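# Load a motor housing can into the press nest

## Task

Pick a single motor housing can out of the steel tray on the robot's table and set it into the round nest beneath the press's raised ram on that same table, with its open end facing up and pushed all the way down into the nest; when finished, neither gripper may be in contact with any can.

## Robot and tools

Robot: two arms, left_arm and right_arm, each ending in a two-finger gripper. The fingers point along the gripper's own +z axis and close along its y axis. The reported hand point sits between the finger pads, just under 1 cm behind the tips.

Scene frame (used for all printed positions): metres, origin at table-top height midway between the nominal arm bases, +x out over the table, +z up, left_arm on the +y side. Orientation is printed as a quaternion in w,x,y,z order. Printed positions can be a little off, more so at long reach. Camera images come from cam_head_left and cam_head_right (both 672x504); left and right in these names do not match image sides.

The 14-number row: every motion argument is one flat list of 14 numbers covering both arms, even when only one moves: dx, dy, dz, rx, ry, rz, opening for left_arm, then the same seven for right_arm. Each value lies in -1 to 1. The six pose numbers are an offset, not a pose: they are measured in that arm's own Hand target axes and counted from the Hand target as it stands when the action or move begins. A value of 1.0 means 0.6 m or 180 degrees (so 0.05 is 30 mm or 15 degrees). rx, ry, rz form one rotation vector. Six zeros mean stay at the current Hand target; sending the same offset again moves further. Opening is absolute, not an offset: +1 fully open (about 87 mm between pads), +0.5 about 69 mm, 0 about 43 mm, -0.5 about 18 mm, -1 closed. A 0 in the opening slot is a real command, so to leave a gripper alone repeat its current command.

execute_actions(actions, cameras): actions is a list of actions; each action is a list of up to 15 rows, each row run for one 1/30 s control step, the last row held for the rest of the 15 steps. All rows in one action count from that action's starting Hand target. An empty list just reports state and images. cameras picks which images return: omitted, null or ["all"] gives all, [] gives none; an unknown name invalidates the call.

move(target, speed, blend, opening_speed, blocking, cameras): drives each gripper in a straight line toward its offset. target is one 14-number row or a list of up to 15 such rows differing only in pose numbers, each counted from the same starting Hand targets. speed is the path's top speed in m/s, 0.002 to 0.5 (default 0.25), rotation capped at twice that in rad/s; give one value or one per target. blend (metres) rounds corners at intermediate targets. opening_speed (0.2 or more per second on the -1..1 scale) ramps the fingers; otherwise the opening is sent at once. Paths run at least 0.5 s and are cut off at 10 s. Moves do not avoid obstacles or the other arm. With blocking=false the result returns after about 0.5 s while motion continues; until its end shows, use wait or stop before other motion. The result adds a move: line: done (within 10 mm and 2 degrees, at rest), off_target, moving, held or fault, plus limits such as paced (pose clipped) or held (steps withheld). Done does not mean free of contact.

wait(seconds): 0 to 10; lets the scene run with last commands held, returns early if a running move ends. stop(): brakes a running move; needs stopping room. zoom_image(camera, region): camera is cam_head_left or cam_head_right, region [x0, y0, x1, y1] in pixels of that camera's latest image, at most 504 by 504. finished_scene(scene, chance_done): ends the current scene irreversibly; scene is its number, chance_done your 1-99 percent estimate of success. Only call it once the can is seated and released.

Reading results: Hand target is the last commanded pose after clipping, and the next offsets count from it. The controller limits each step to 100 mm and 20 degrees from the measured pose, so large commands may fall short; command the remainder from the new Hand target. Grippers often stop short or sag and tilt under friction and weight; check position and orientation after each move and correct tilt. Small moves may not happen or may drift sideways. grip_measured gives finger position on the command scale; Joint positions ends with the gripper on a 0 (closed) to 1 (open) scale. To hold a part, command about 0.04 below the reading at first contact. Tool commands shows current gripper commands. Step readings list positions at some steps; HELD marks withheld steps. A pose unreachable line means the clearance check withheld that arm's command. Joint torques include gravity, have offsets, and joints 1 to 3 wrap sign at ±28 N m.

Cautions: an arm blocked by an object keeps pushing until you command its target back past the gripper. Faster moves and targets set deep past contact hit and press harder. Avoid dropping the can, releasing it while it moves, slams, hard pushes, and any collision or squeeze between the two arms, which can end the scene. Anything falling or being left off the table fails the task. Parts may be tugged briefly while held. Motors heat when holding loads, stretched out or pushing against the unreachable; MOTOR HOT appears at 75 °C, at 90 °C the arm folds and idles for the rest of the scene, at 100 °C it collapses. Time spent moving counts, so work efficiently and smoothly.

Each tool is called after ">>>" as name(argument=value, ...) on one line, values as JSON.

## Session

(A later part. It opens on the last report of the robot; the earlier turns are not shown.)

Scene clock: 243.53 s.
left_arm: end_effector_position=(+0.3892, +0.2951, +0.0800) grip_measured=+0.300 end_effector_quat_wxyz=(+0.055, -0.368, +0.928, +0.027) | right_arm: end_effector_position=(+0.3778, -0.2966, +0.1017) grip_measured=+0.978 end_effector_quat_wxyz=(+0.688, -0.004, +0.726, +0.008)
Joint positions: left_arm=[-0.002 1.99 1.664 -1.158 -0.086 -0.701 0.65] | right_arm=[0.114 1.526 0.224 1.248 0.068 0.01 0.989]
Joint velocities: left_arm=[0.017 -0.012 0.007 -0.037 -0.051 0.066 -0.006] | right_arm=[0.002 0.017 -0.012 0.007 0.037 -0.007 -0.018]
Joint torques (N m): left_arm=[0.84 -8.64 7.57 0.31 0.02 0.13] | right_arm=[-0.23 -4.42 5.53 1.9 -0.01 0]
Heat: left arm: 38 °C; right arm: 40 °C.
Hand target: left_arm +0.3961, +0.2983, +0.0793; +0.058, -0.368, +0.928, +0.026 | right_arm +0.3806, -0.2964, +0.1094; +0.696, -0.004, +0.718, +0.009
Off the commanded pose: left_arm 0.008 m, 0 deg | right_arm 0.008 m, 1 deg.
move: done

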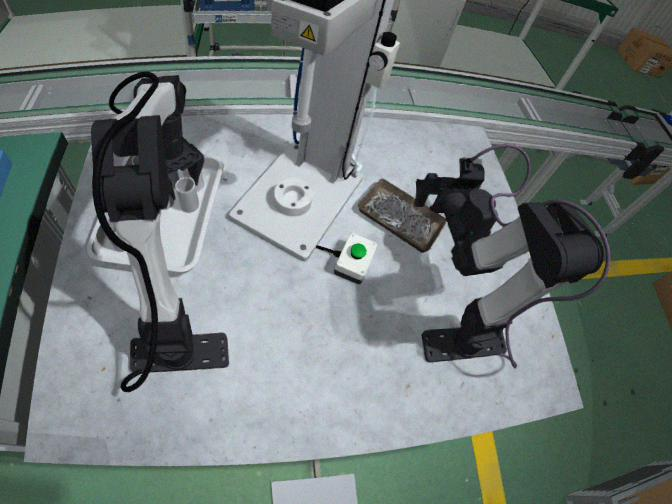

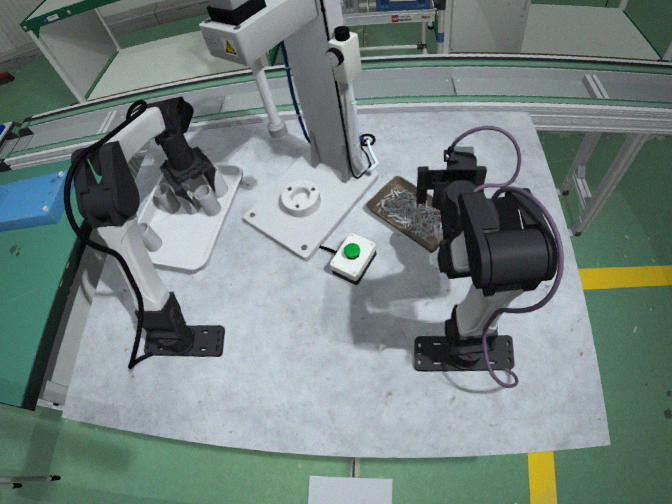

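>>> move(target=[0,0,0.006,0,0,0,-0.2,0,0,0,0,0,0,1], opening_speed=0.4, cameras=[])

>>> move(target=[0,0,-0.2,0,0,0,-0.2,0,0,0,0,0,0,1], speed=0.1)

>>> zoom_image(camera="cam_head_right", region=[140, 110, 260, 210])

>>> zoom_image(camera="cam_head_left", region=[120, 110, 240, 210])

Scene clock: 248.60 s.
left_arm: end_effector_position=(+0.3896, +0.2942, +0.0783) grip_measured=+0.010 end_effector_quat_wxyz=(+0.053, -0.368, +0.928, +0.025) | right_arm: end_effector_position=(+0.3778, -0.2966, +0.1017) grip_measured=+0.978 end_effector_quat_wxyz=(+0.688, -0.004, +0.726, +0.008)
Joint positions: left_arm=[-0.002 1.995 1.664 -1.156 -0.081 -0.701 0.505] | right_arm=[0.114 1.526 0.224 1.248 0.068 0.01 0.989]
Joint velocities: left_arm=[0.022 0.007 -0.012 0.007 0.051 -0.007 0.011] | right_arm=[-0.007 -0.002 0.002 -0.022 0.037 -0.051 0.008]
Joint torques (N m): left_arm=[0.91 -8.92 6.79 0.4 0 0.14] | right_arm=[-0.21 -4.41 5.53 1.9 -0.01 0]
Heat: left arm: 39 °C; right arm: 40 °C.
Hand target: left_arm +0.3964, +0.2986, +0.0757; +0.058, -0.369, +0.927, +0.025 | right_arm +0.3806, -0.2964, +0.1094; +0.696, -0.004, +0.718, +0.009
Off the commanded pose: left_arm 0.008 m, 1 deg | right_arm 0.008 m, 1 deg.
move: done
No camera images: "cameras" was empty.

Scene clock: 250.33 s.
left_arm: end_effector_position=(+0.3873, +0.2895, +0.1795) grip_measured=+0.010 end_effector_quat_wxyz=(+0.066, -0.366, +0.928, +0.020) | right_arm: end_effector_position=(+0.3778, -0.2966, +0.1017) grip_measured=+0.978 end_effector_quat_wxyz=(+0.688, -0.004, +0.726, +0.008)
Joint positions: left_arm=[-0.014 2.004 2.085 -1.539 -0.082 -0.707 0.505] | right_arm=[0.114 1.526 0.224 1.248 0.068 0.01 0.989]
Joint velocities: left_arm=[0.002 -0.002 0.017 0.007 0.022 0.051 0.001] | right_arm=[0.002 0.002 -0.017 -0.066 -0.037 0.051 -0.003]
Joint torques (N m): left_arm=[-0.61 -12.75 7.8 0.19 0.02 -0.09] | right_arm=[-0.23 -4.41 5.55 1.9 -0.01 0]
Heat: left arm: 39 °C; right arm: 40 °C.
Hand target: left_arm +0.3877, +0.2867, +0.1952; +0.058, -0.368, +0.928, +0.025 | right_arm +0.3806, -0.2964, +0.1094; +0.696, -0.004, +0.718, +0.009
Off the commanded pose: left_arm 0.015 m, 1 deg | right_arm 0.008 m, 1 deg.
joint sent to its limit (left arm) — joint 4 (wrist pitch), lower limit. The joint targets are off in orientation, not in position.
move: off_target (left_arm)

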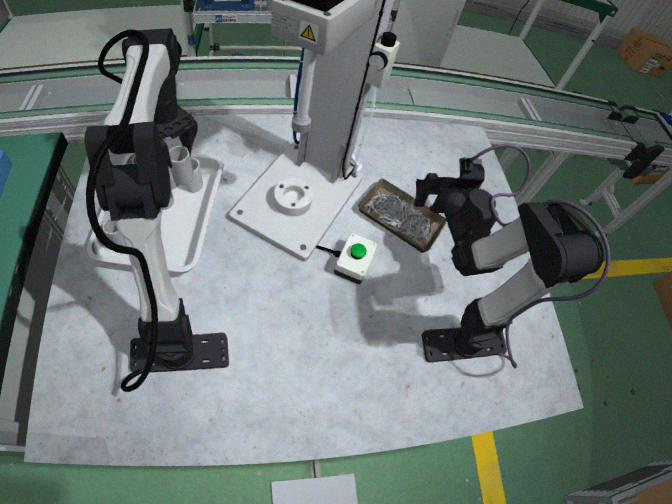

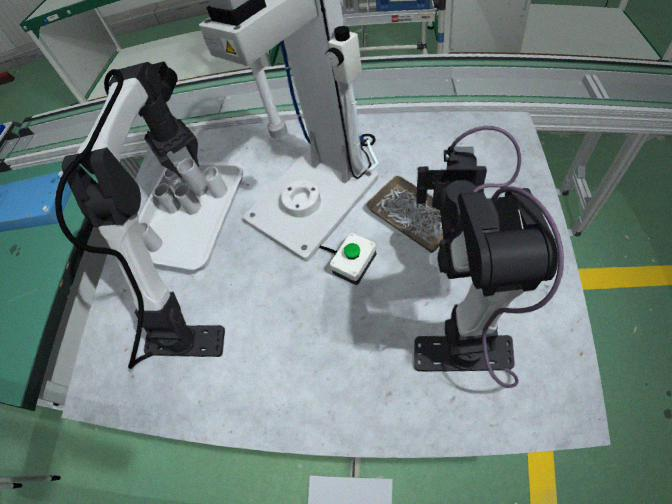

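Scaled by 4.200.

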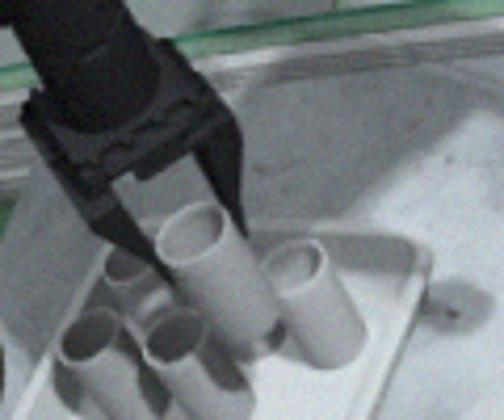

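Scaled by 4.200.

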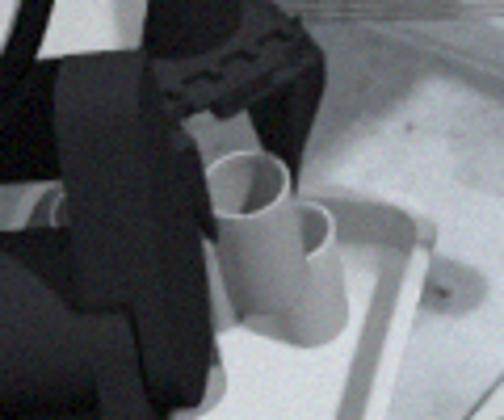

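>>> move(target=[0.278,-0.009,-0.003,0,0,0,-0.2,0,0,0,0,0,0,1], speed=0.2)

>>> zoom_image(camera="cam_head_right", region=[160, 140, 320, 280])

>>> zoom_image(camera="cam_head_left", region=[140, 140, 300, 280])

Scene clock: 267.47 s.
left_arm: end_effector_position=(+0.2703, +0.1673, +0.1720) grip_measured=+0.010 end_effector_quat_wxyz=(+0.037, -0.365, +0.930, +0.027) | right_arm: end_effector_position=(+0.3778, -0.2966, +0.1017) grip_measured=+0.978 end_effector_quat_wxyz=(+0.688, -0.004, +0.726, +0.008)
Joint positions: left_arm=[-0.424 1.658 1.608 -1.504 -0.089 -1.118 0.505] | right_arm=[0.114 1.526 0.224 1.248 0.068 0.01 0.989]
Joint velocities: left_arm=[-0.007 -0.002 0.007 -0.022 0.037 -0.022 0.001] | right_arm=[-0.002 -0.002 0.007 -0.051 -0.022 -0.007 0.003]
Joint torques (N m): left_arm=[-0.24 -10.61 4.75 0.22 -0.05 -0.08] | right_arm=[-0.23 -4.41 5.53 1.9 -0.01 0]
Heat: left arm: 41 °C; right arm: 40 °C.
Hand target: left_arm +0.2689, +0.1680, +0.1788; +0.051, -0.369, +0.928, +0.018 | right_arm +0.3806, -0.2964, +0.1094; +0.696, -0.004, +0.718, +0.009
Off the commanded pose: left_arm 0.005 m, 2 deg | right_arm 0.008 m, 1 deg.
move: done

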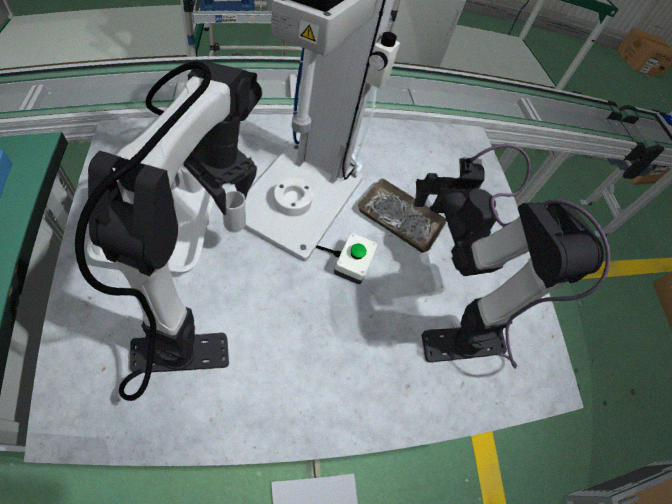

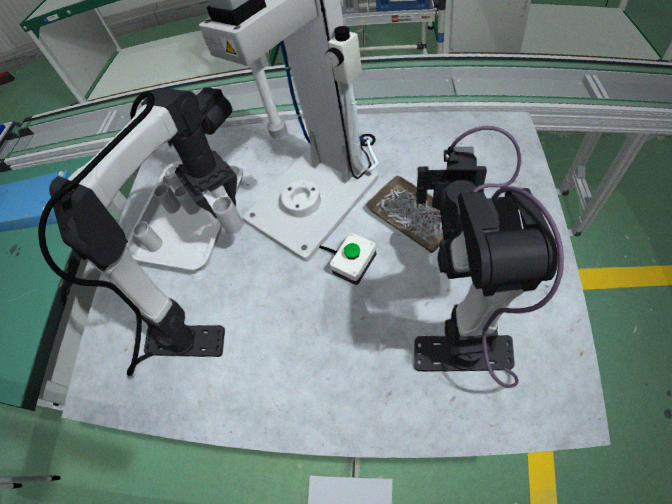

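Scaled by 3.150.

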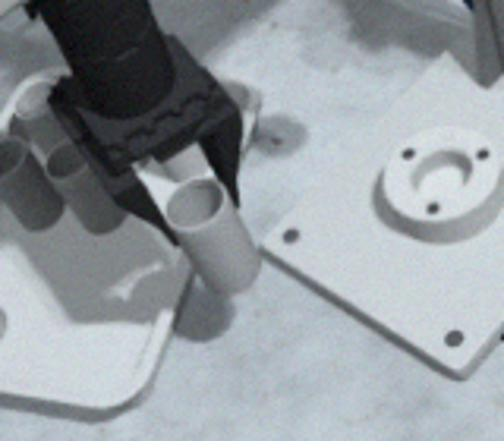

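Scaled by 3.150.

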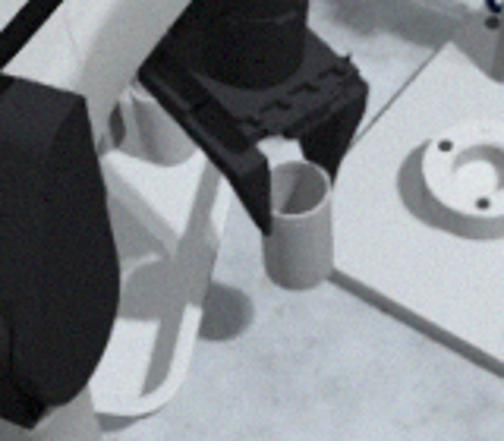

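>>> move(target=[[0.015,0,0.14,0,0,0,-0.2,0,0,0,0,0,0,1],[0.018,0,0.178,0,0,0,-0.2,0,0,0,0,0,0,1]], speed=[0.15,0.04])

>>> zoom_image(camera="cam_head_right", region=[200, 180, 300, 270])

>>> zoom_image(camera="cam_head_left", region=[190, 180, 290, 270])

Scene clock: 275.03 s.
left_arm: end_effector_position=(+0.2623, +0.1707, +0.0728) grip_measured=+0.010 end_effector_quat_wxyz=(+0.035, -0.365, +0.930, +0.030) | right_arm: end_effector_position=(+0.3778, -0.2966, +0.1017) grip_measured=+0.978 end_effector_quat_wxyz=(+0.688, -0.004, +0.726, +0.008)
Joint positions: left_arm=[-0.424 1.633 1.186 -1.112 -0.091 -1.119 0.505] | right_arm=[0.114 1.526 0.224 1.248 0.068 0.01 0.989]
Joint velocities: left_arm=[-0.007 0.002 -0.007 -0.037 -0.051 0.081 -0.004] | right_arm=[0.007 -0.017 0.007 0.037 0.022 -0.037 -0.003]
Joint torques (N m): left_arm=[0.29 -8.44 3.74 0.56 -0.07 -0.01] | right_arm=[-0.23 -4.41 5.53 1.9 -0.01 0]
Heat: left arm: 40 °C; right arm: 40 °C.
Hand target: left_arm +0.2686, +0.1699, +0.0715; +0.051, -0.369, +0.928, +0.018 | right_arm +0.3806, -0.2964, +0.1094; +0.696, -0.004, +0.718, +0.009
Off the commanded pose: left_arm 0.008 m, 2 deg | right_arm 0.008 m, 1 deg.
move: done

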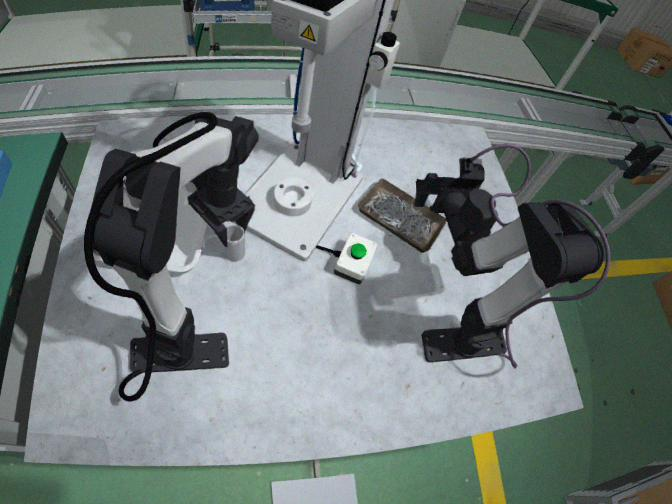

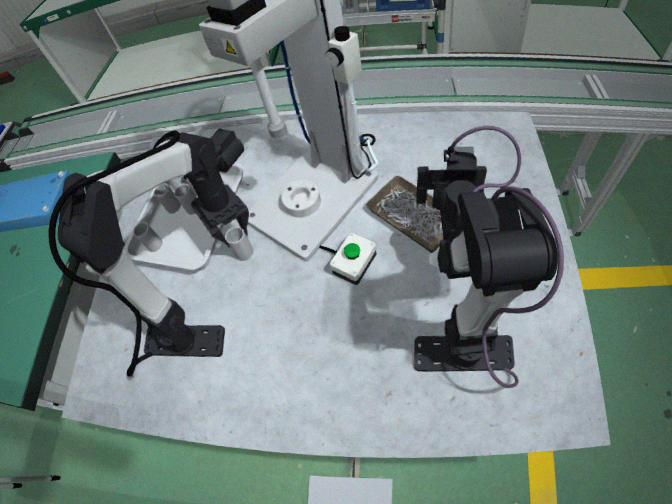

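Scaled by 5.040.

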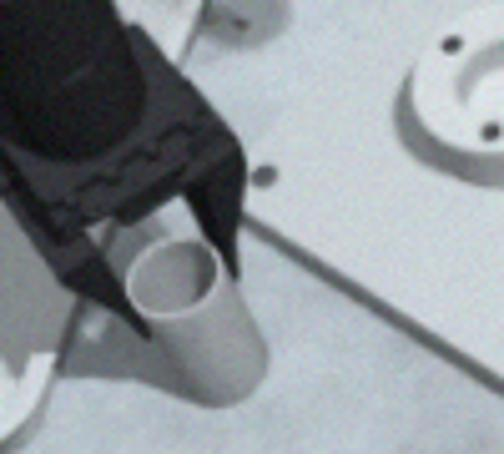

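Scaled by 5.040.

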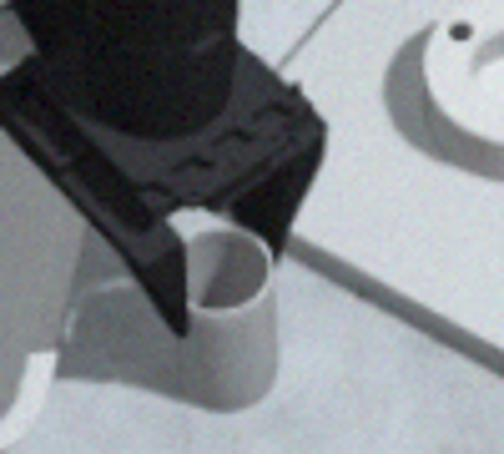

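>>> move(target=[0,0,0.012,0,0,0,-0.2,0,0,0,0,0,0,1], speed=0.03)

>>> zoom_image(camera="cam_head_right", region=[200, 180, 300, 270])

>>> zoom_image(camera="cam_head_left", region=[190, 180, 290, 270])

Scene clock: 277.90 s.
left_arm: end_effector_position=(+0.2612, +0.1704, +0.0723) grip_measured=+0.010 end_effector_quat_wxyz=(+0.036, -0.365, +0.930, +0.026) | right_arm: end_effector_position=(+0.3778, -0.2966, +0.1017) grip_measured=+0.978 end_effector_quat_wxyz=(+0.688, -0.004, +0.726, +0.008)
Joint positions: left_arm=[-0.424 1.624 1.174 -1.103 -0.087 -1.119 0.505] | right_arm=[0.114 1.526 0.224 1.248 0.068 0.01 0.989]
Joint velocities: left_arm=[-0.012 -0.002 -0.022 -0.007 -0.037 0.007 -0.006] | right_arm=[0.002 0.002 -0.017 -0.037 -0.037 0.022 -0.003]
Joint torques (N m): left_arm=[0.43 -6.78 3.1 0.74 -0.14 0.04] | right_arm=[-0.21 -4.41 5.53 1.9 -0.01 0]
Heat: left arm: 40 °C; right arm: 40 °C.
Hand target: left_arm +0.2691, +0.1706, +0.0644; +0.052, -0.369, +0.928, +0.018 | right_arm +0.3806, -0.2964, +0.1094; +0.696, -0.004, +0.718, +0.009
Off the commanded pose: left_arm 0.011 m, 2 deg | right_arm 0.008 m, 1 deg.
move: off_target (left_arm)

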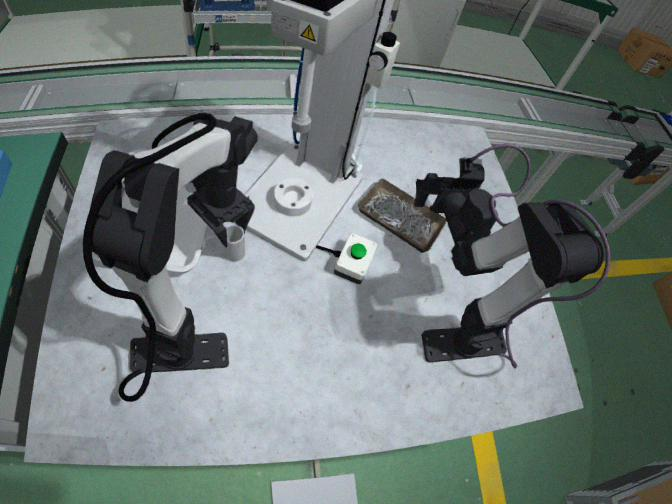

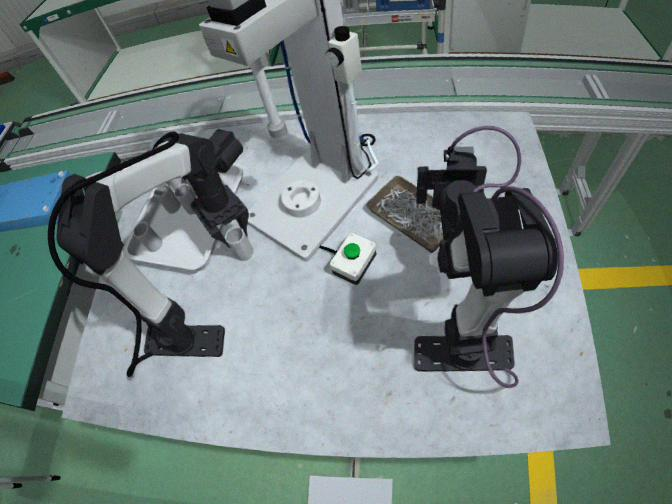

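Scaled by 5.040.

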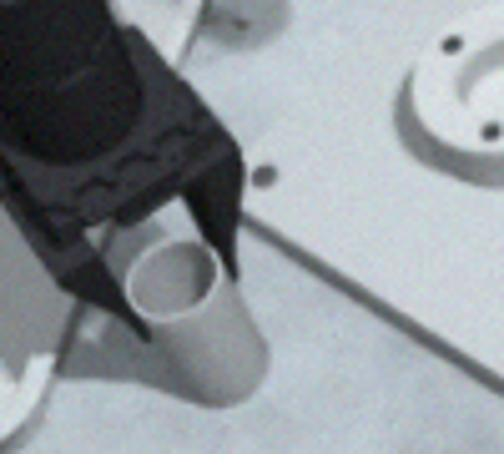

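Scaled by 5.040.

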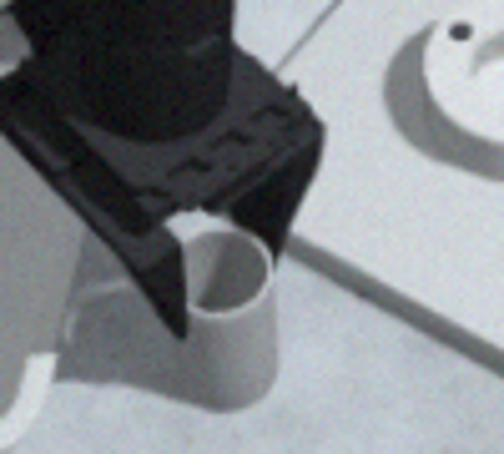

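>>> move(target=[0,0,-0.015,0,0,0,-0.2,0,0,0,0,0,0,1], speed=0.05, cameras=[])

>>> move(target=[0,0,0,0,0,0,0.45,0,0,0,0,0,0,1], opening_speed=0.4)

Scene clock: 288.87 s.
left_arm: end_effector_position=(+0.2612, +0.1703, +0.0725) grip_measured=+0.010 end_effector_quat_wxyz=(+0.036, -0.365, +0.930, +0.025) | right_arm: end_effector_position=(+0.3778, -0.2966, +0.1017) grip_measured=+0.978 end_effector_quat_wxyz=(+0.688, -0.004, +0.726, +0.008)
Joint positions: left_arm=[-0.424 1.623 1.174 -1.103 -0.087 -1.119 0.505] | right_arm=[0.114 1.526 0.224 1.248 0.068 0.01 0.989]
Joint velocities: left_arm=[-0.012 0.012 -0.017 0.022 0.037 -0.022 -0.004] | right_arm=[0.002 0.007 -0.002 0.051 -0.022 -0.037 -0.008]
Joint torques (N m): left_arm=[0.16 -7.61 5.19 0.4 -0.11 -0.01] | right_arm=[-0.23 -4.42 5.53 1.9 -0.01 0]
Heat: left arm: 38 °C; right arm: 40 °C.
Hand target: left_arm +0.2685, +0.1697, +0.0734; +0.051, -0.369, +0.928, +0.018 | right_arm +0.3806, -0.2964, +0.1094; +0.696, -0.004, +0.718, +0.009
Off the commanded pose: left_arm 0.007 m, 2 deg | right_arm 0.008 m, 1 deg.
move: done
No camera images: "cameras" was empty.

Scene clock: 290.70 s.
left_arm: end_effector_position=(+0.2642, +0.1694, +0.0723) grip_measured=+0.450 end_effector_quat_wxyz=(+0.041, -0.366, +0.930, +0.022) | right_arm: end_effector_position=(+0.3778, -0.2966, +0.1017) grip_measured=+0.978 end_effector_quat_wxyz=(+0.688, -0.004, +0.726, +0.008)
Joint positions: left_arm=[-0.424 1.623 1.174 -1.09 -0.088 -1.119 0.725] | right_arm=[0.114 1.526 0.224 1.248 0.068 0.01 0.989]
Joint velocities: left_arm=[-0.012 -0.017 -0.022 0.007 -0.051 -0.051 -0.001] | right_arm=[0.007 0.002 -0.022 -0.022 -0.037 0.022 -0.013]
Joint torques (N m): left_arm=[0.2 -7.6 5.18 0.32 -0.11 -0.02] | right_arm=[-0.23 -4.41 5.53 1.9 -0.01 0]
Heat: left arm: 38 °C; right arm: 40 °C.
Hand target: left_arm +0.2684, +0.1697, +0.0734; +0.051, -0.369, +0.928, +0.018 | right_arm +0.3806, -0.2964, +0.1094; +0.696, -0.004, +0.718, +0.009
Off the commanded pose: left_arm 0.004 m, 1 deg | right_arm 0.008 m, 1 deg.
move: done

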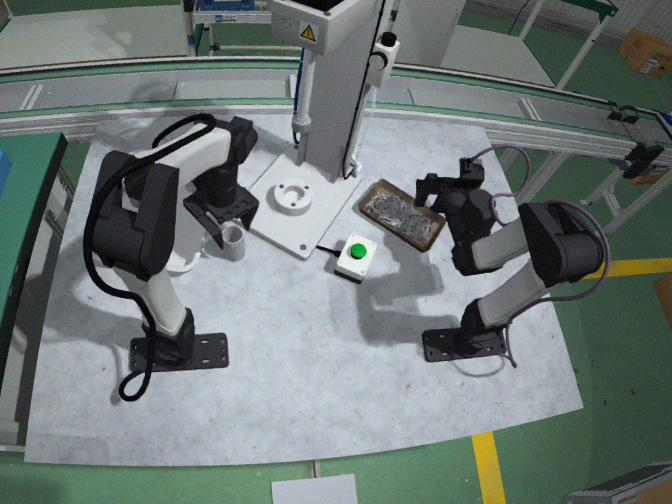

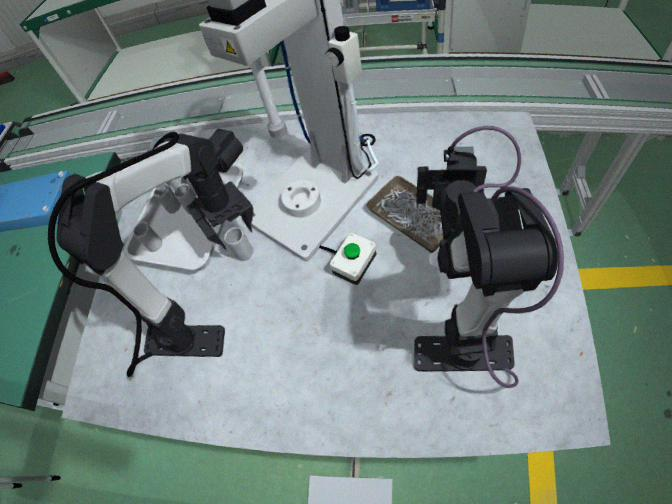

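>>> move(target=[-0.027,0,-0.26,0,0,0,0.45,0,0,0,0,0,0,1], speed=0.15)

>>> zoom_image(camera="cam_head_right", region=[150, 150, 350, 300])

>>> zoom_image(camera="cam_head_left", region=[140, 150, 340, 300])

Scene clock: 294.93 s.
left_arm: end_effector_position=(+0.2710, +0.1666, +0.2204) grip_measured=+0.450 end_effector_quat_wxyz=(+0.093, -0.366, +0.925, -0.026) | right_arm: end_effector_position=(+0.3778, -0.2966, +0.1017) grip_measured=+0.978 end_effector_quat_wxyz=(+0.688, -0.004, +0.726, +0.008)
Joint positions: left_arm=[-0.424 1.565 1.708 -1.542 -0.087 -1.117 0.725] | right_arm=[0.114 1.526 0.224 1.248 0.068 0.01 0.989]
Joint velocities: left_arm=[-0.002 0.007 -0.002 0.007 -0.022 0.051 -0.001] | right_arm=[-0.002 -0.007 -0.017 0.022 -0.051 0.066 0.003]
Joint torques (N m): left_arm=[0.66 -7.98 6.71 0.32 0.08 0.2] | right_arm=[-0.21 -4.42 5.55 1.9 -0.01 -0.01]
Heat: left arm: 38 °C; right arm: 40 °C.
Hand target: left_arm +0.2693, +0.1673, +0.2311; +0.051, -0.368, +0.928, +0.018 | right_arm +0.3806, -0.2964, +0.1094; +0.696, -0.004, +0.718, +0.009
Off the commanded pose: left_arm 0.011 m, 7 deg | right_arm 0.008 m, 1 deg.
joint sent to its limit (left arm) — joint 4 (wrist pitch), lower limit. The joint targets are off in orientation, not in position.
move: off_target (left_arm)

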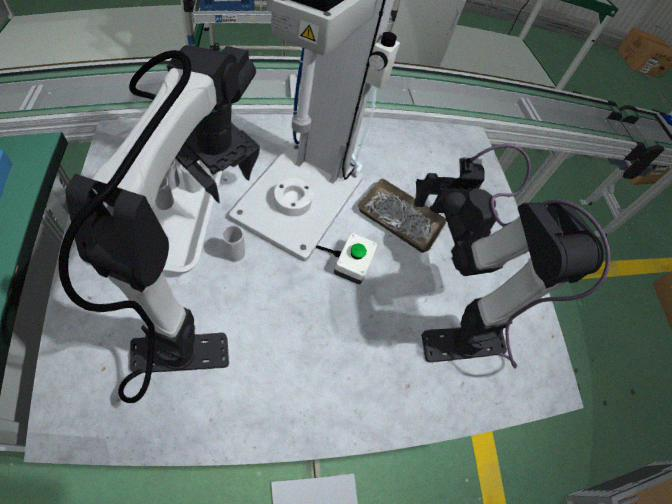

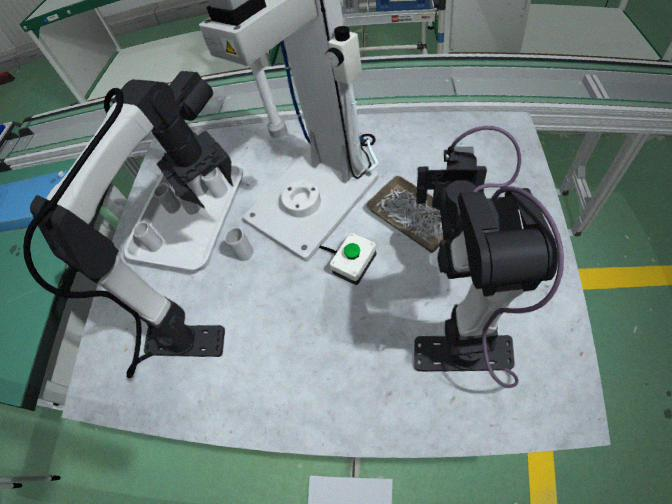

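Scaled by 2.520.

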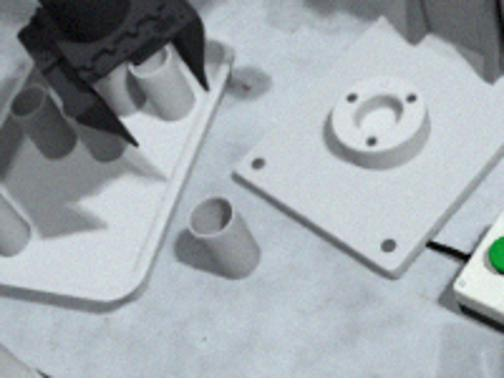

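Scaled by 2.520.

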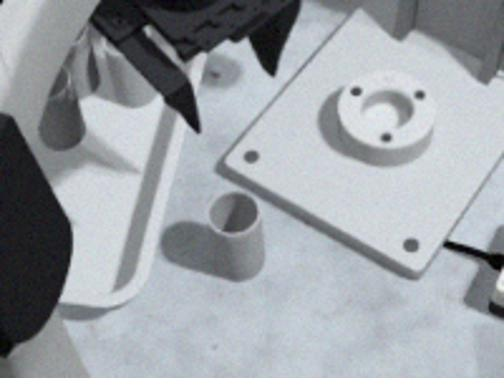

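>>> move(target=[0,0,-0.02,0.434,-0.305,0.426,0.45,0,0,0,0,0,0,1], speed=0.35)

Scene clock: 316.57 s.
left_arm: end_effector_position=(+0.2625, +0.1672, +0.2485) grip_measured=+0.450 end_effector_quat_wxyz=(+0.576, +0.377, +0.644, -0.333) | right_arm: end_effector_position=(+0.3778, -0.2966, +0.1017) grip_measured=+0.978 end_effector_quat_wxyz=(+0.688, -0.004, +0.726, +0.008)
Joint positions: left_arm=[0.115 0.819 0.686 -0.192 1.204 0.309 0.725] | right_arm=[0.114 1.526 0.224 1.248 0.068 0.01 0.989]
Joint velocities: left_arm=[-0.002 -0.007 0.002 -0.022 0.022 -0.051 0.007] | right_arm=[-0.002 -0.007 -0.007 0.037 0.022 0.022 -0.018]
Joint torques (N m): left_arm=[0.59 -0.38 5.39 1.44 0.38 0.17] | right_arm=[-0.21 -4.41 5.53 1.9 -0.01 -0.01]
Heat: left arm: 39 °C; right arm: 40 °C.
Hand target: left_arm +0.2640, +0.1683, +0.2455; +0.578, +0.380, +0.641, -0.333 | right_arm +0.3806, -0.2964, +0.1094; +0.696, -0.004, +0.718, +0.009
Off the commanded pose: left_arm 0.008 m, 2 deg | right_arm 0.008 m, 1 deg.
move: done

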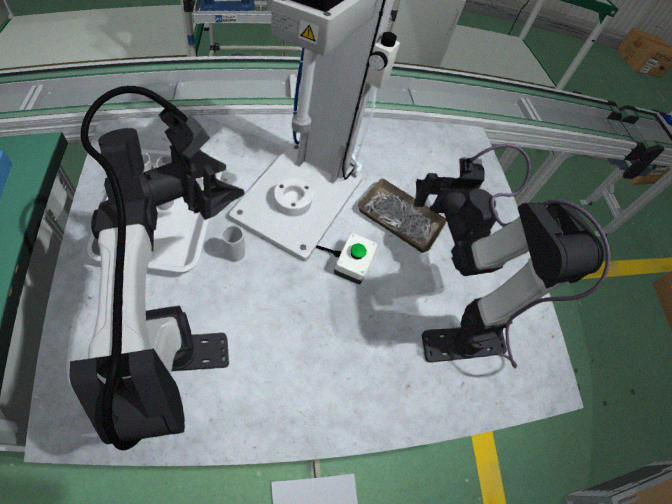

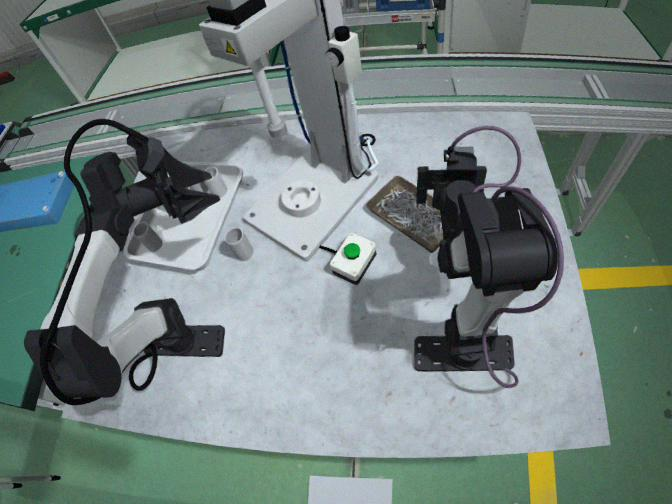

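>>> move(target=[0.18,-0.0145,0.008,0,0,0,0.45,0,0,0,0,0,0,1], speed=0.2)

>>> zoom_image(camera="cam_head_right", region=[150, 170, 310, 290])

>>> zoom_image(camera="cam_head_left", region=[150, 170, 310, 290])

Scene clock: 322.93 s.
left_arm: end_effector_position=(+0.2538, +0.1709, +0.1393) grip_measured=+0.450 end_effector_quat_wxyz=(+0.578, +0.384, +0.641, -0.328) | right_arm: end_effector_position=(+0.3778, -0.2966, +0.1017) grip_measured=+0.978 end_effector_quat_wxyz=(+0.688, -0.004, +0.726, +0.008)
Joint positions: left_arm=[0.146 0.847 0.267 0.22 1.235 0.365 0.725] | right_arm=[0.114 1.526 0.224 1.248 0.068 0.01 0.989]
Joint velocities: left_arm=[-0.002 0.007 0.007 0.007 -0.037 -0.007 0.001] | right_arm=[-0.007 -0.012 -0.007 -0.081 -0.037 -0.081 -0.024]
Joint torques (N m): left_arm=[0.66 -0.38 5.38 1.37 0.4 -0.07] | right_arm=[-0.23 -4.42 5.53 1.9 -0.01 0]
Heat: left arm: 38 °C; right arm: 40 °C.
Hand target: left_arm +0.2531, +0.1714, +0.1374; +0.578, +0.380, +0.641, -0.333 | right_arm +0.3806, -0.2964, +0.1094; +0.696, -0.004, +0.718, +0.009
Off the commanded pose: left_arm 0.002 m, 1 deg | right_arm 0.008 m, 1 deg.
move: done

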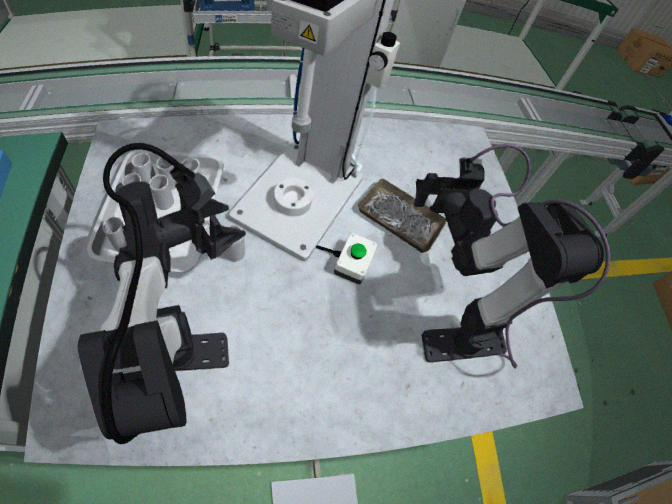

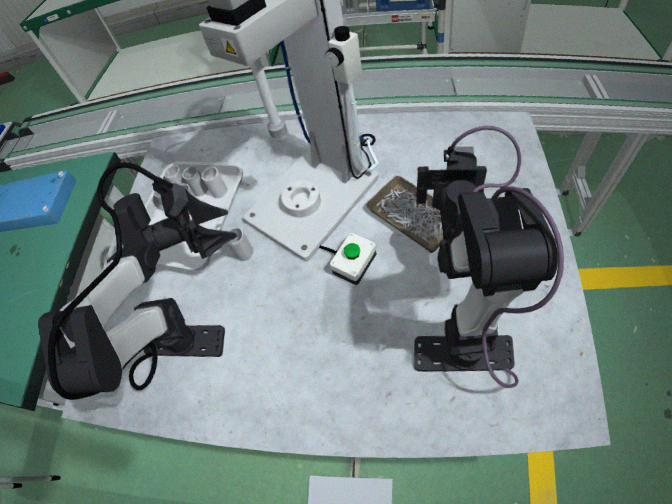

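Scaled by 3.150.

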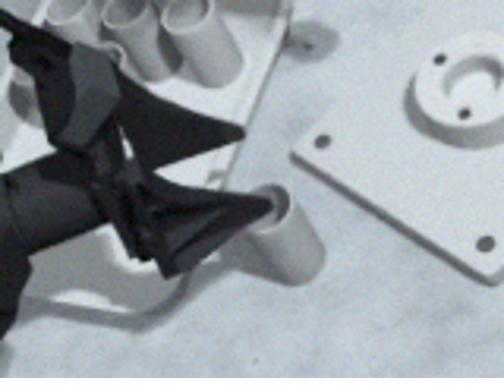

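Scaled by 3.150.

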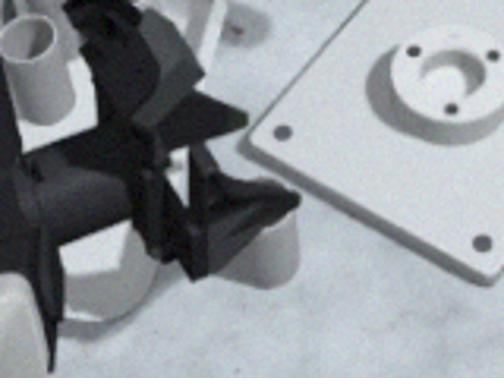

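>>> move(target=[0.11,-0.004,0.005,0,0,0,0.45,0,0,0,0,0,0,1], speed=0.1)

>>> zoom_image(camera="cam_head_right", region=[150, 170, 310, 290])

>>> zoom_image(camera="cam_head_left", region=[150, 170, 310, 290])

Scene clock: 329.00 s.
left_arm: end_effector_position=(+0.2515, +0.1749, +0.0712) grip_measured=+0.450 end_effector_quat_wxyz=(+0.578, +0.384, +0.642, -0.328) | right_arm: end_effector_position=(+0.3778, -0.2966, +0.1017) grip_measured=+0.978 end_effector_quat_wxyz=(+0.688, -0.004, +0.726, +0.008)
Joint positions: left_arm=[0.175 1.212 0.064 0.752 1.26 0.402 0.725] | right_arm=[0.114 1.526 0.224 1.248 0.068 0.01 0.989]
Joint velocities: left_arm=[0.002 -0.022 -0.012 0.051 -0.037 -0.007 -0.007] | right_arm=[-0.012 -0.007 0.017 0.007 -0.007 -0.066 0.008]
Joint torques (N m): left_arm=[0.64 -1.28 3.63 1.38 0.42 -0.05] | right_arm=[-0.23 -4.42 5.53 1.9 -0.01 0]
Heat: left arm: 38 °C; right arm: 40 °C.
Hand target: left_arm +0.2495, +0.1750, +0.0702; +0.577, +0.380, +0.642, -0.332 | right_arm +0.3806, -0.2964, +0.1094; +0.696, -0.004, +0.718, +0.009
Off the commanded pose: left_arm 0.002 m, 1 deg | right_arm 0.008 m, 1 deg.
move: done

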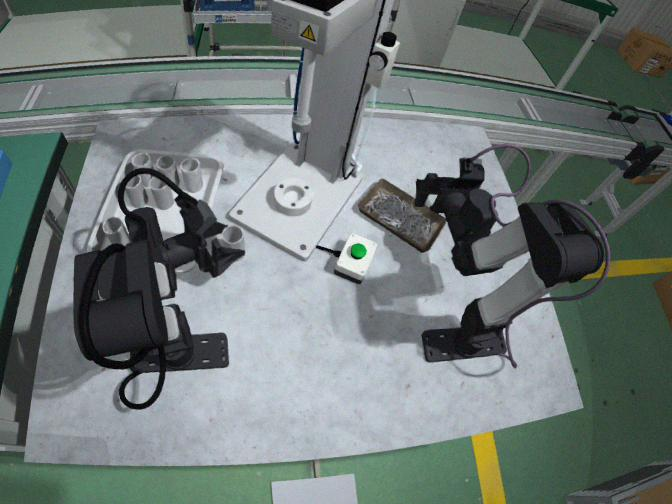

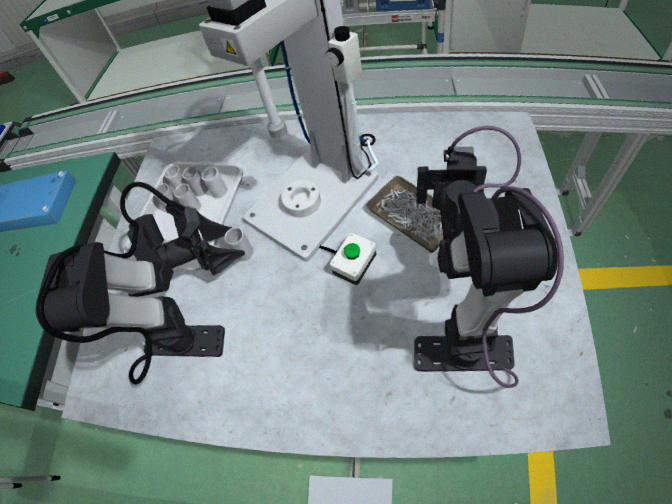

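Scaled by 3.150.

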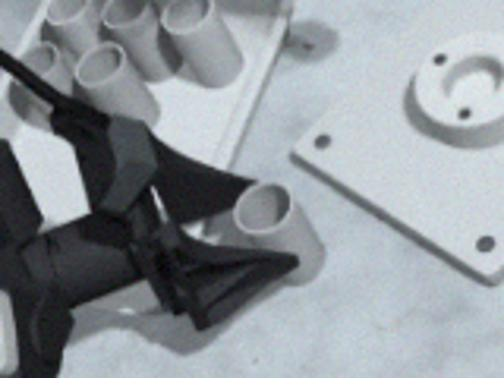

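Scaled by 3.150.

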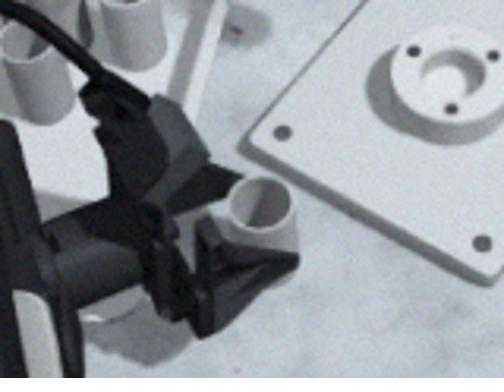

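>>> move(target=[0,0,0.015,0,0,0,0.45,0,0,0,0,0,0,1], speed=0.06, cameras=[])

>>> move(target=[0,0,0,0,0,0,-0.2,0,0,0,0,0,0,1], opening_speed=0.4, cameras=[])

>>> move(target=[-0.12,0,0,0,0,0,-0.2,0,0,0,0,0,0,1], speed=0.1)

>>> zoom_image(camera="cam_head_right", region=[150, 130, 310, 250])

>>> zoom_image(camera="cam_head_left", region=[150, 130, 310, 250])

Scene clock: 334.47 s.
left_arm: end_effector_position=(+0.2548, +0.1680, +0.0713) grip_measured=+0.450 end_effector_quat_wxyz=(+0.579, +0.383, +0.639, -0.332) | right_arm: end_effector_position=(+0.3778, -0.2966, +0.1017) grip_measured=+0.978 end_effector_quat_wxyz=(+0.688, -0.004, +0.726, +0.008)
Joint positions: left_arm=[0.131 1.279 0.055 0.891 1.228 0.335 0.725] | right_arm=[0.114 1.526 0.224 1.248 0.068 0.01 0.989]
Joint velocities: left_arm=[-0.002 0.002 -0.012 0.051 -0.007 -0.007 -0.004] | right_arm=[0.012 0.007 -0.002 -0.095 0.037 0.007 -0.013]
Joint torques (N m): left_arm=[-0.55 -1.47 3.36 1.4 0.23 -0.07] | right_arm=[-0.23 -4.41 5.53 1.9 -0.01 -0.01]
Heat: left arm: 38 °C; right arm: 40 °C.
Hand target: left_arm +0.2539, +0.1669, +0.0693; +0.578, +0.380, +0.641, -0.333 | right_arm +0.3806, -0.2964, +0.1094; +0.696, -0.004, +0.718, +0.009
Off the commanded pose: left_arm 0.002 m, 1 deg | right_arm 0.008 m, 1 deg.
move: done
No camera images: "cameras" was empty.

Scene clock: 336.30 s.
left_arm: end_effector_position=(+0.2569, +0.1689, +0.0727) grip_measured=+0.006 end_effector_quat_wxyz=(+0.583, +0.384, +0.638, -0.327) | right_arm: end_effector_position=(+0.3778, -0.2966, +0.1017) grip_measured=+0.978 end_effector_quat_wxyz=(+0.688, -0.004, +0.726, +0.008)
Joint positions: left_arm=[0.131 1.279 0.055 0.905 1.221 0.332 0.503] | right_arm=[0.114 1.526 0.224 1.248 0.068 0.01 0.989]
Joint velocities: left_arm=[0.002 -0.027 -0.002 0.022 0.007 -0.022 -0.006] | right_arm=[-0.002 -0.022 -0.007 -0.007 0.007 0.022 -0.008]
Joint torques (N m): left_arm=[-0.54 -1.14 3.19 1.39 0.26 -0.08] | right_arm=[-0.23 -4.42 5.53 1.9 -0.01 0]
Heat: left arm: 38 °C; right arm: 40 °C.
Hand target: left_arm +0.2539, +0.1669, +0.0693; +0.578, +0.380, +0.641, -0.333 | right_arm +0.3806, -0.2964, +0.1094; +0.696, -0.004, +0.718, +0.009
Off the commanded pose: left_arm 0.005 m, 1 deg | right_arm 0.008 m, 1 deg.
move: done
No camera images: "cameras" was empty.

Scene clock: 338.03 s.
left_arm: end_effector_position=(+0.2500, +0.1596, +0.1250) grip_measured=+0.006 end_effector_quat_wxyz=(+0.561, +0.362, +0.658, -0.348) | right_arm: end_effector_position=(+0.3778, -0.2966, +0.1017) grip_measured=+0.978 end_effector_quat_wxyz=(+0.688, -0.004, +0.726, +0.008)
Joint positions: left_arm=[0.08 0.869 0.215 0.317 1.171 0.261 0.503] | right_arm=[0.114 1.526 0.224 1.248 0.068 0.01 0.989]
Joint velocities: left_arm=[-0.007 0.007 -0.002 0.037 -0.022 0.007 0.001] | right_arm=[0.002 -0.012 0.012 0.022 -0.066 -0.037 0.018]
Joint torques (N m): left_arm=[-0.66 -2.55 8.96 1.31 0.27 0.18] | right_arm=[-0.23 -4.41 5.53 1.9 -0.01 -0.01]
Heat: left arm: 38 °C; right arm: 40 °C.
Hand target: left_arm +0.2572, +0.1591, +0.1424; +0.578, +0.379, +0.641, -0.333 | right_arm +0.3806, -0.2964, +0.1094; +0.696, -0.004, +0.718, +0.009
Off the commanded pose: left_arm 0.017 m, 4 deg | right_arm 0.008 m, 1 deg.
move: off_target (left_arm)

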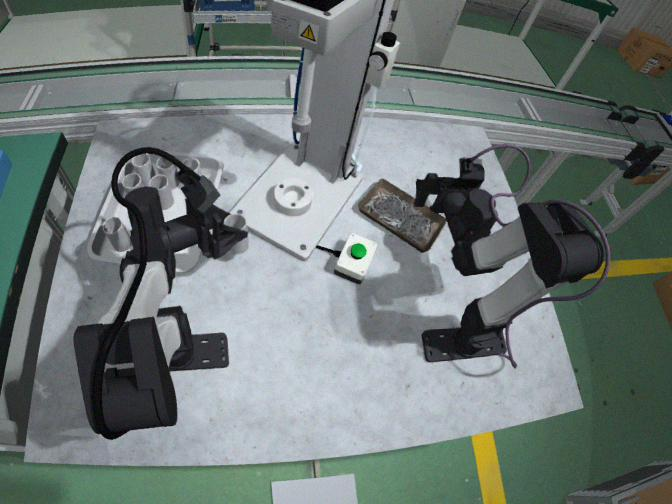

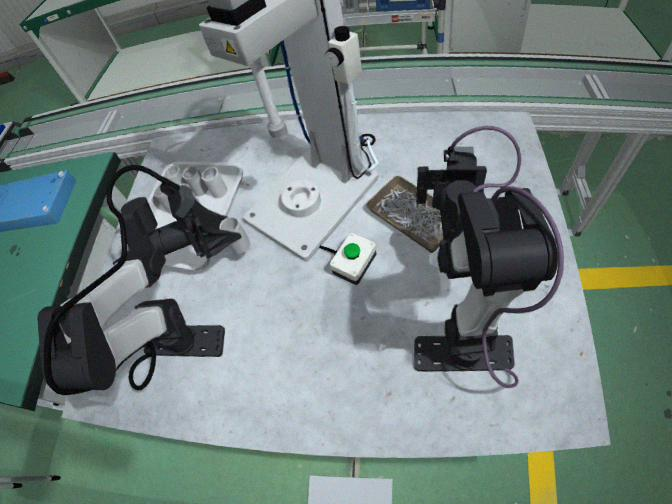

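Scaled by 3.150.

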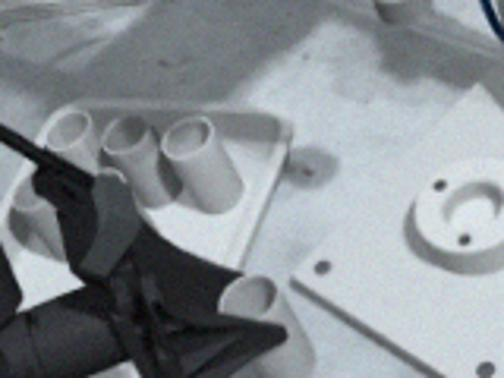

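Scaled by 3.150.

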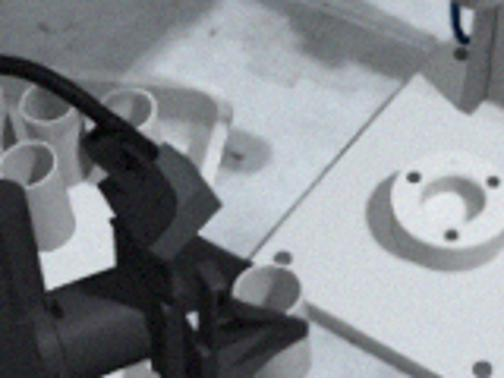

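>>> move(target=[-0.042,0.147,0.138,0.1,0,0.009,-0.2,0,0,0,0,0,0,1], speed=0.15)

>>> zoom_image(camera="cam_head_right", region=[200, 110, 360, 230])

>>> zoom_image(camera="cam_head_left", region=[200, 110, 360, 230])

Scene clock: 345.33 s.
left_arm: end_effector_position=(+0.3725, +0.1328, +0.1460) grip_measured=+0.006 end_effector_quat_wxyz=(+0.512, +0.458, +0.592, -0.421) | right_arm: end_effector_position=(+0.3778, -0.2966, +0.1017) grip_measured=+0.978 end_effector_quat_wxyz=(+0.688, -0.004, +0.726, +0.008)
Joint positions: left_arm=[-0.021 1.634 0.861 0.199 1.344 0.532 0.503] | right_arm=[0.114 1.526 0.224 1.248 0.068 0.01 0.989]
Joint velocities: left_arm=[-0.017 0.017 -0.002 -0.022 0.022 -0.022 0.001] | right_arm=[-0.012 0.007 -0.027 0.037 -0.007 -0.007 0.008]
Joint torques (N m): left_arm=[-0.65 -6.53 8.28 1.15 0.62 0.18] | right_arm=[-0.23 -4.41 5.53 1.9 -0.01 -0.01]
Heat: left arm: 40 °C; right arm: 40 °C.
Hand target: left_arm +0.3769, +0.1290, +0.1560; +0.517, +0.473, +0.575, -0.423 | right_arm +0.3806, -0.2964, +0.1094; +0.696, -0.004, +0.718, +0.009
Off the commanded pose: left_arm 0.015 m, 3 deg | right_arm 0.008 m, 1 deg.
move: off_target (left_arm)

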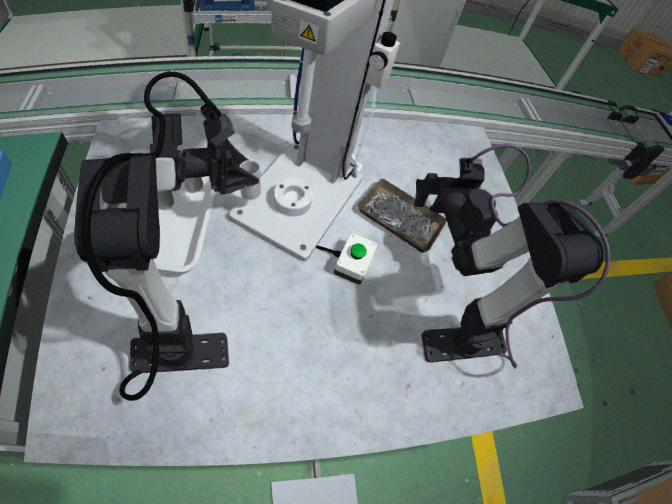

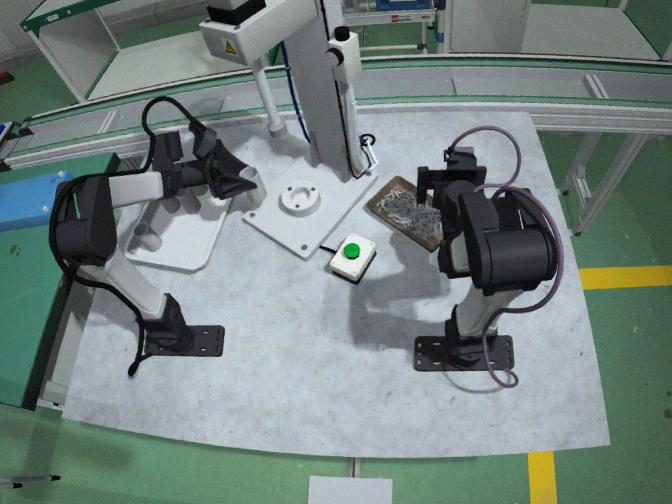

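Scaled by 3.150.

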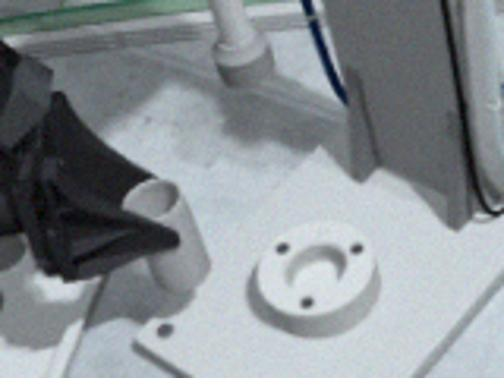

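Scaled by 3.150.

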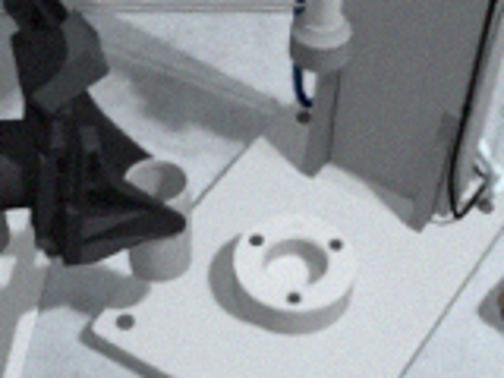

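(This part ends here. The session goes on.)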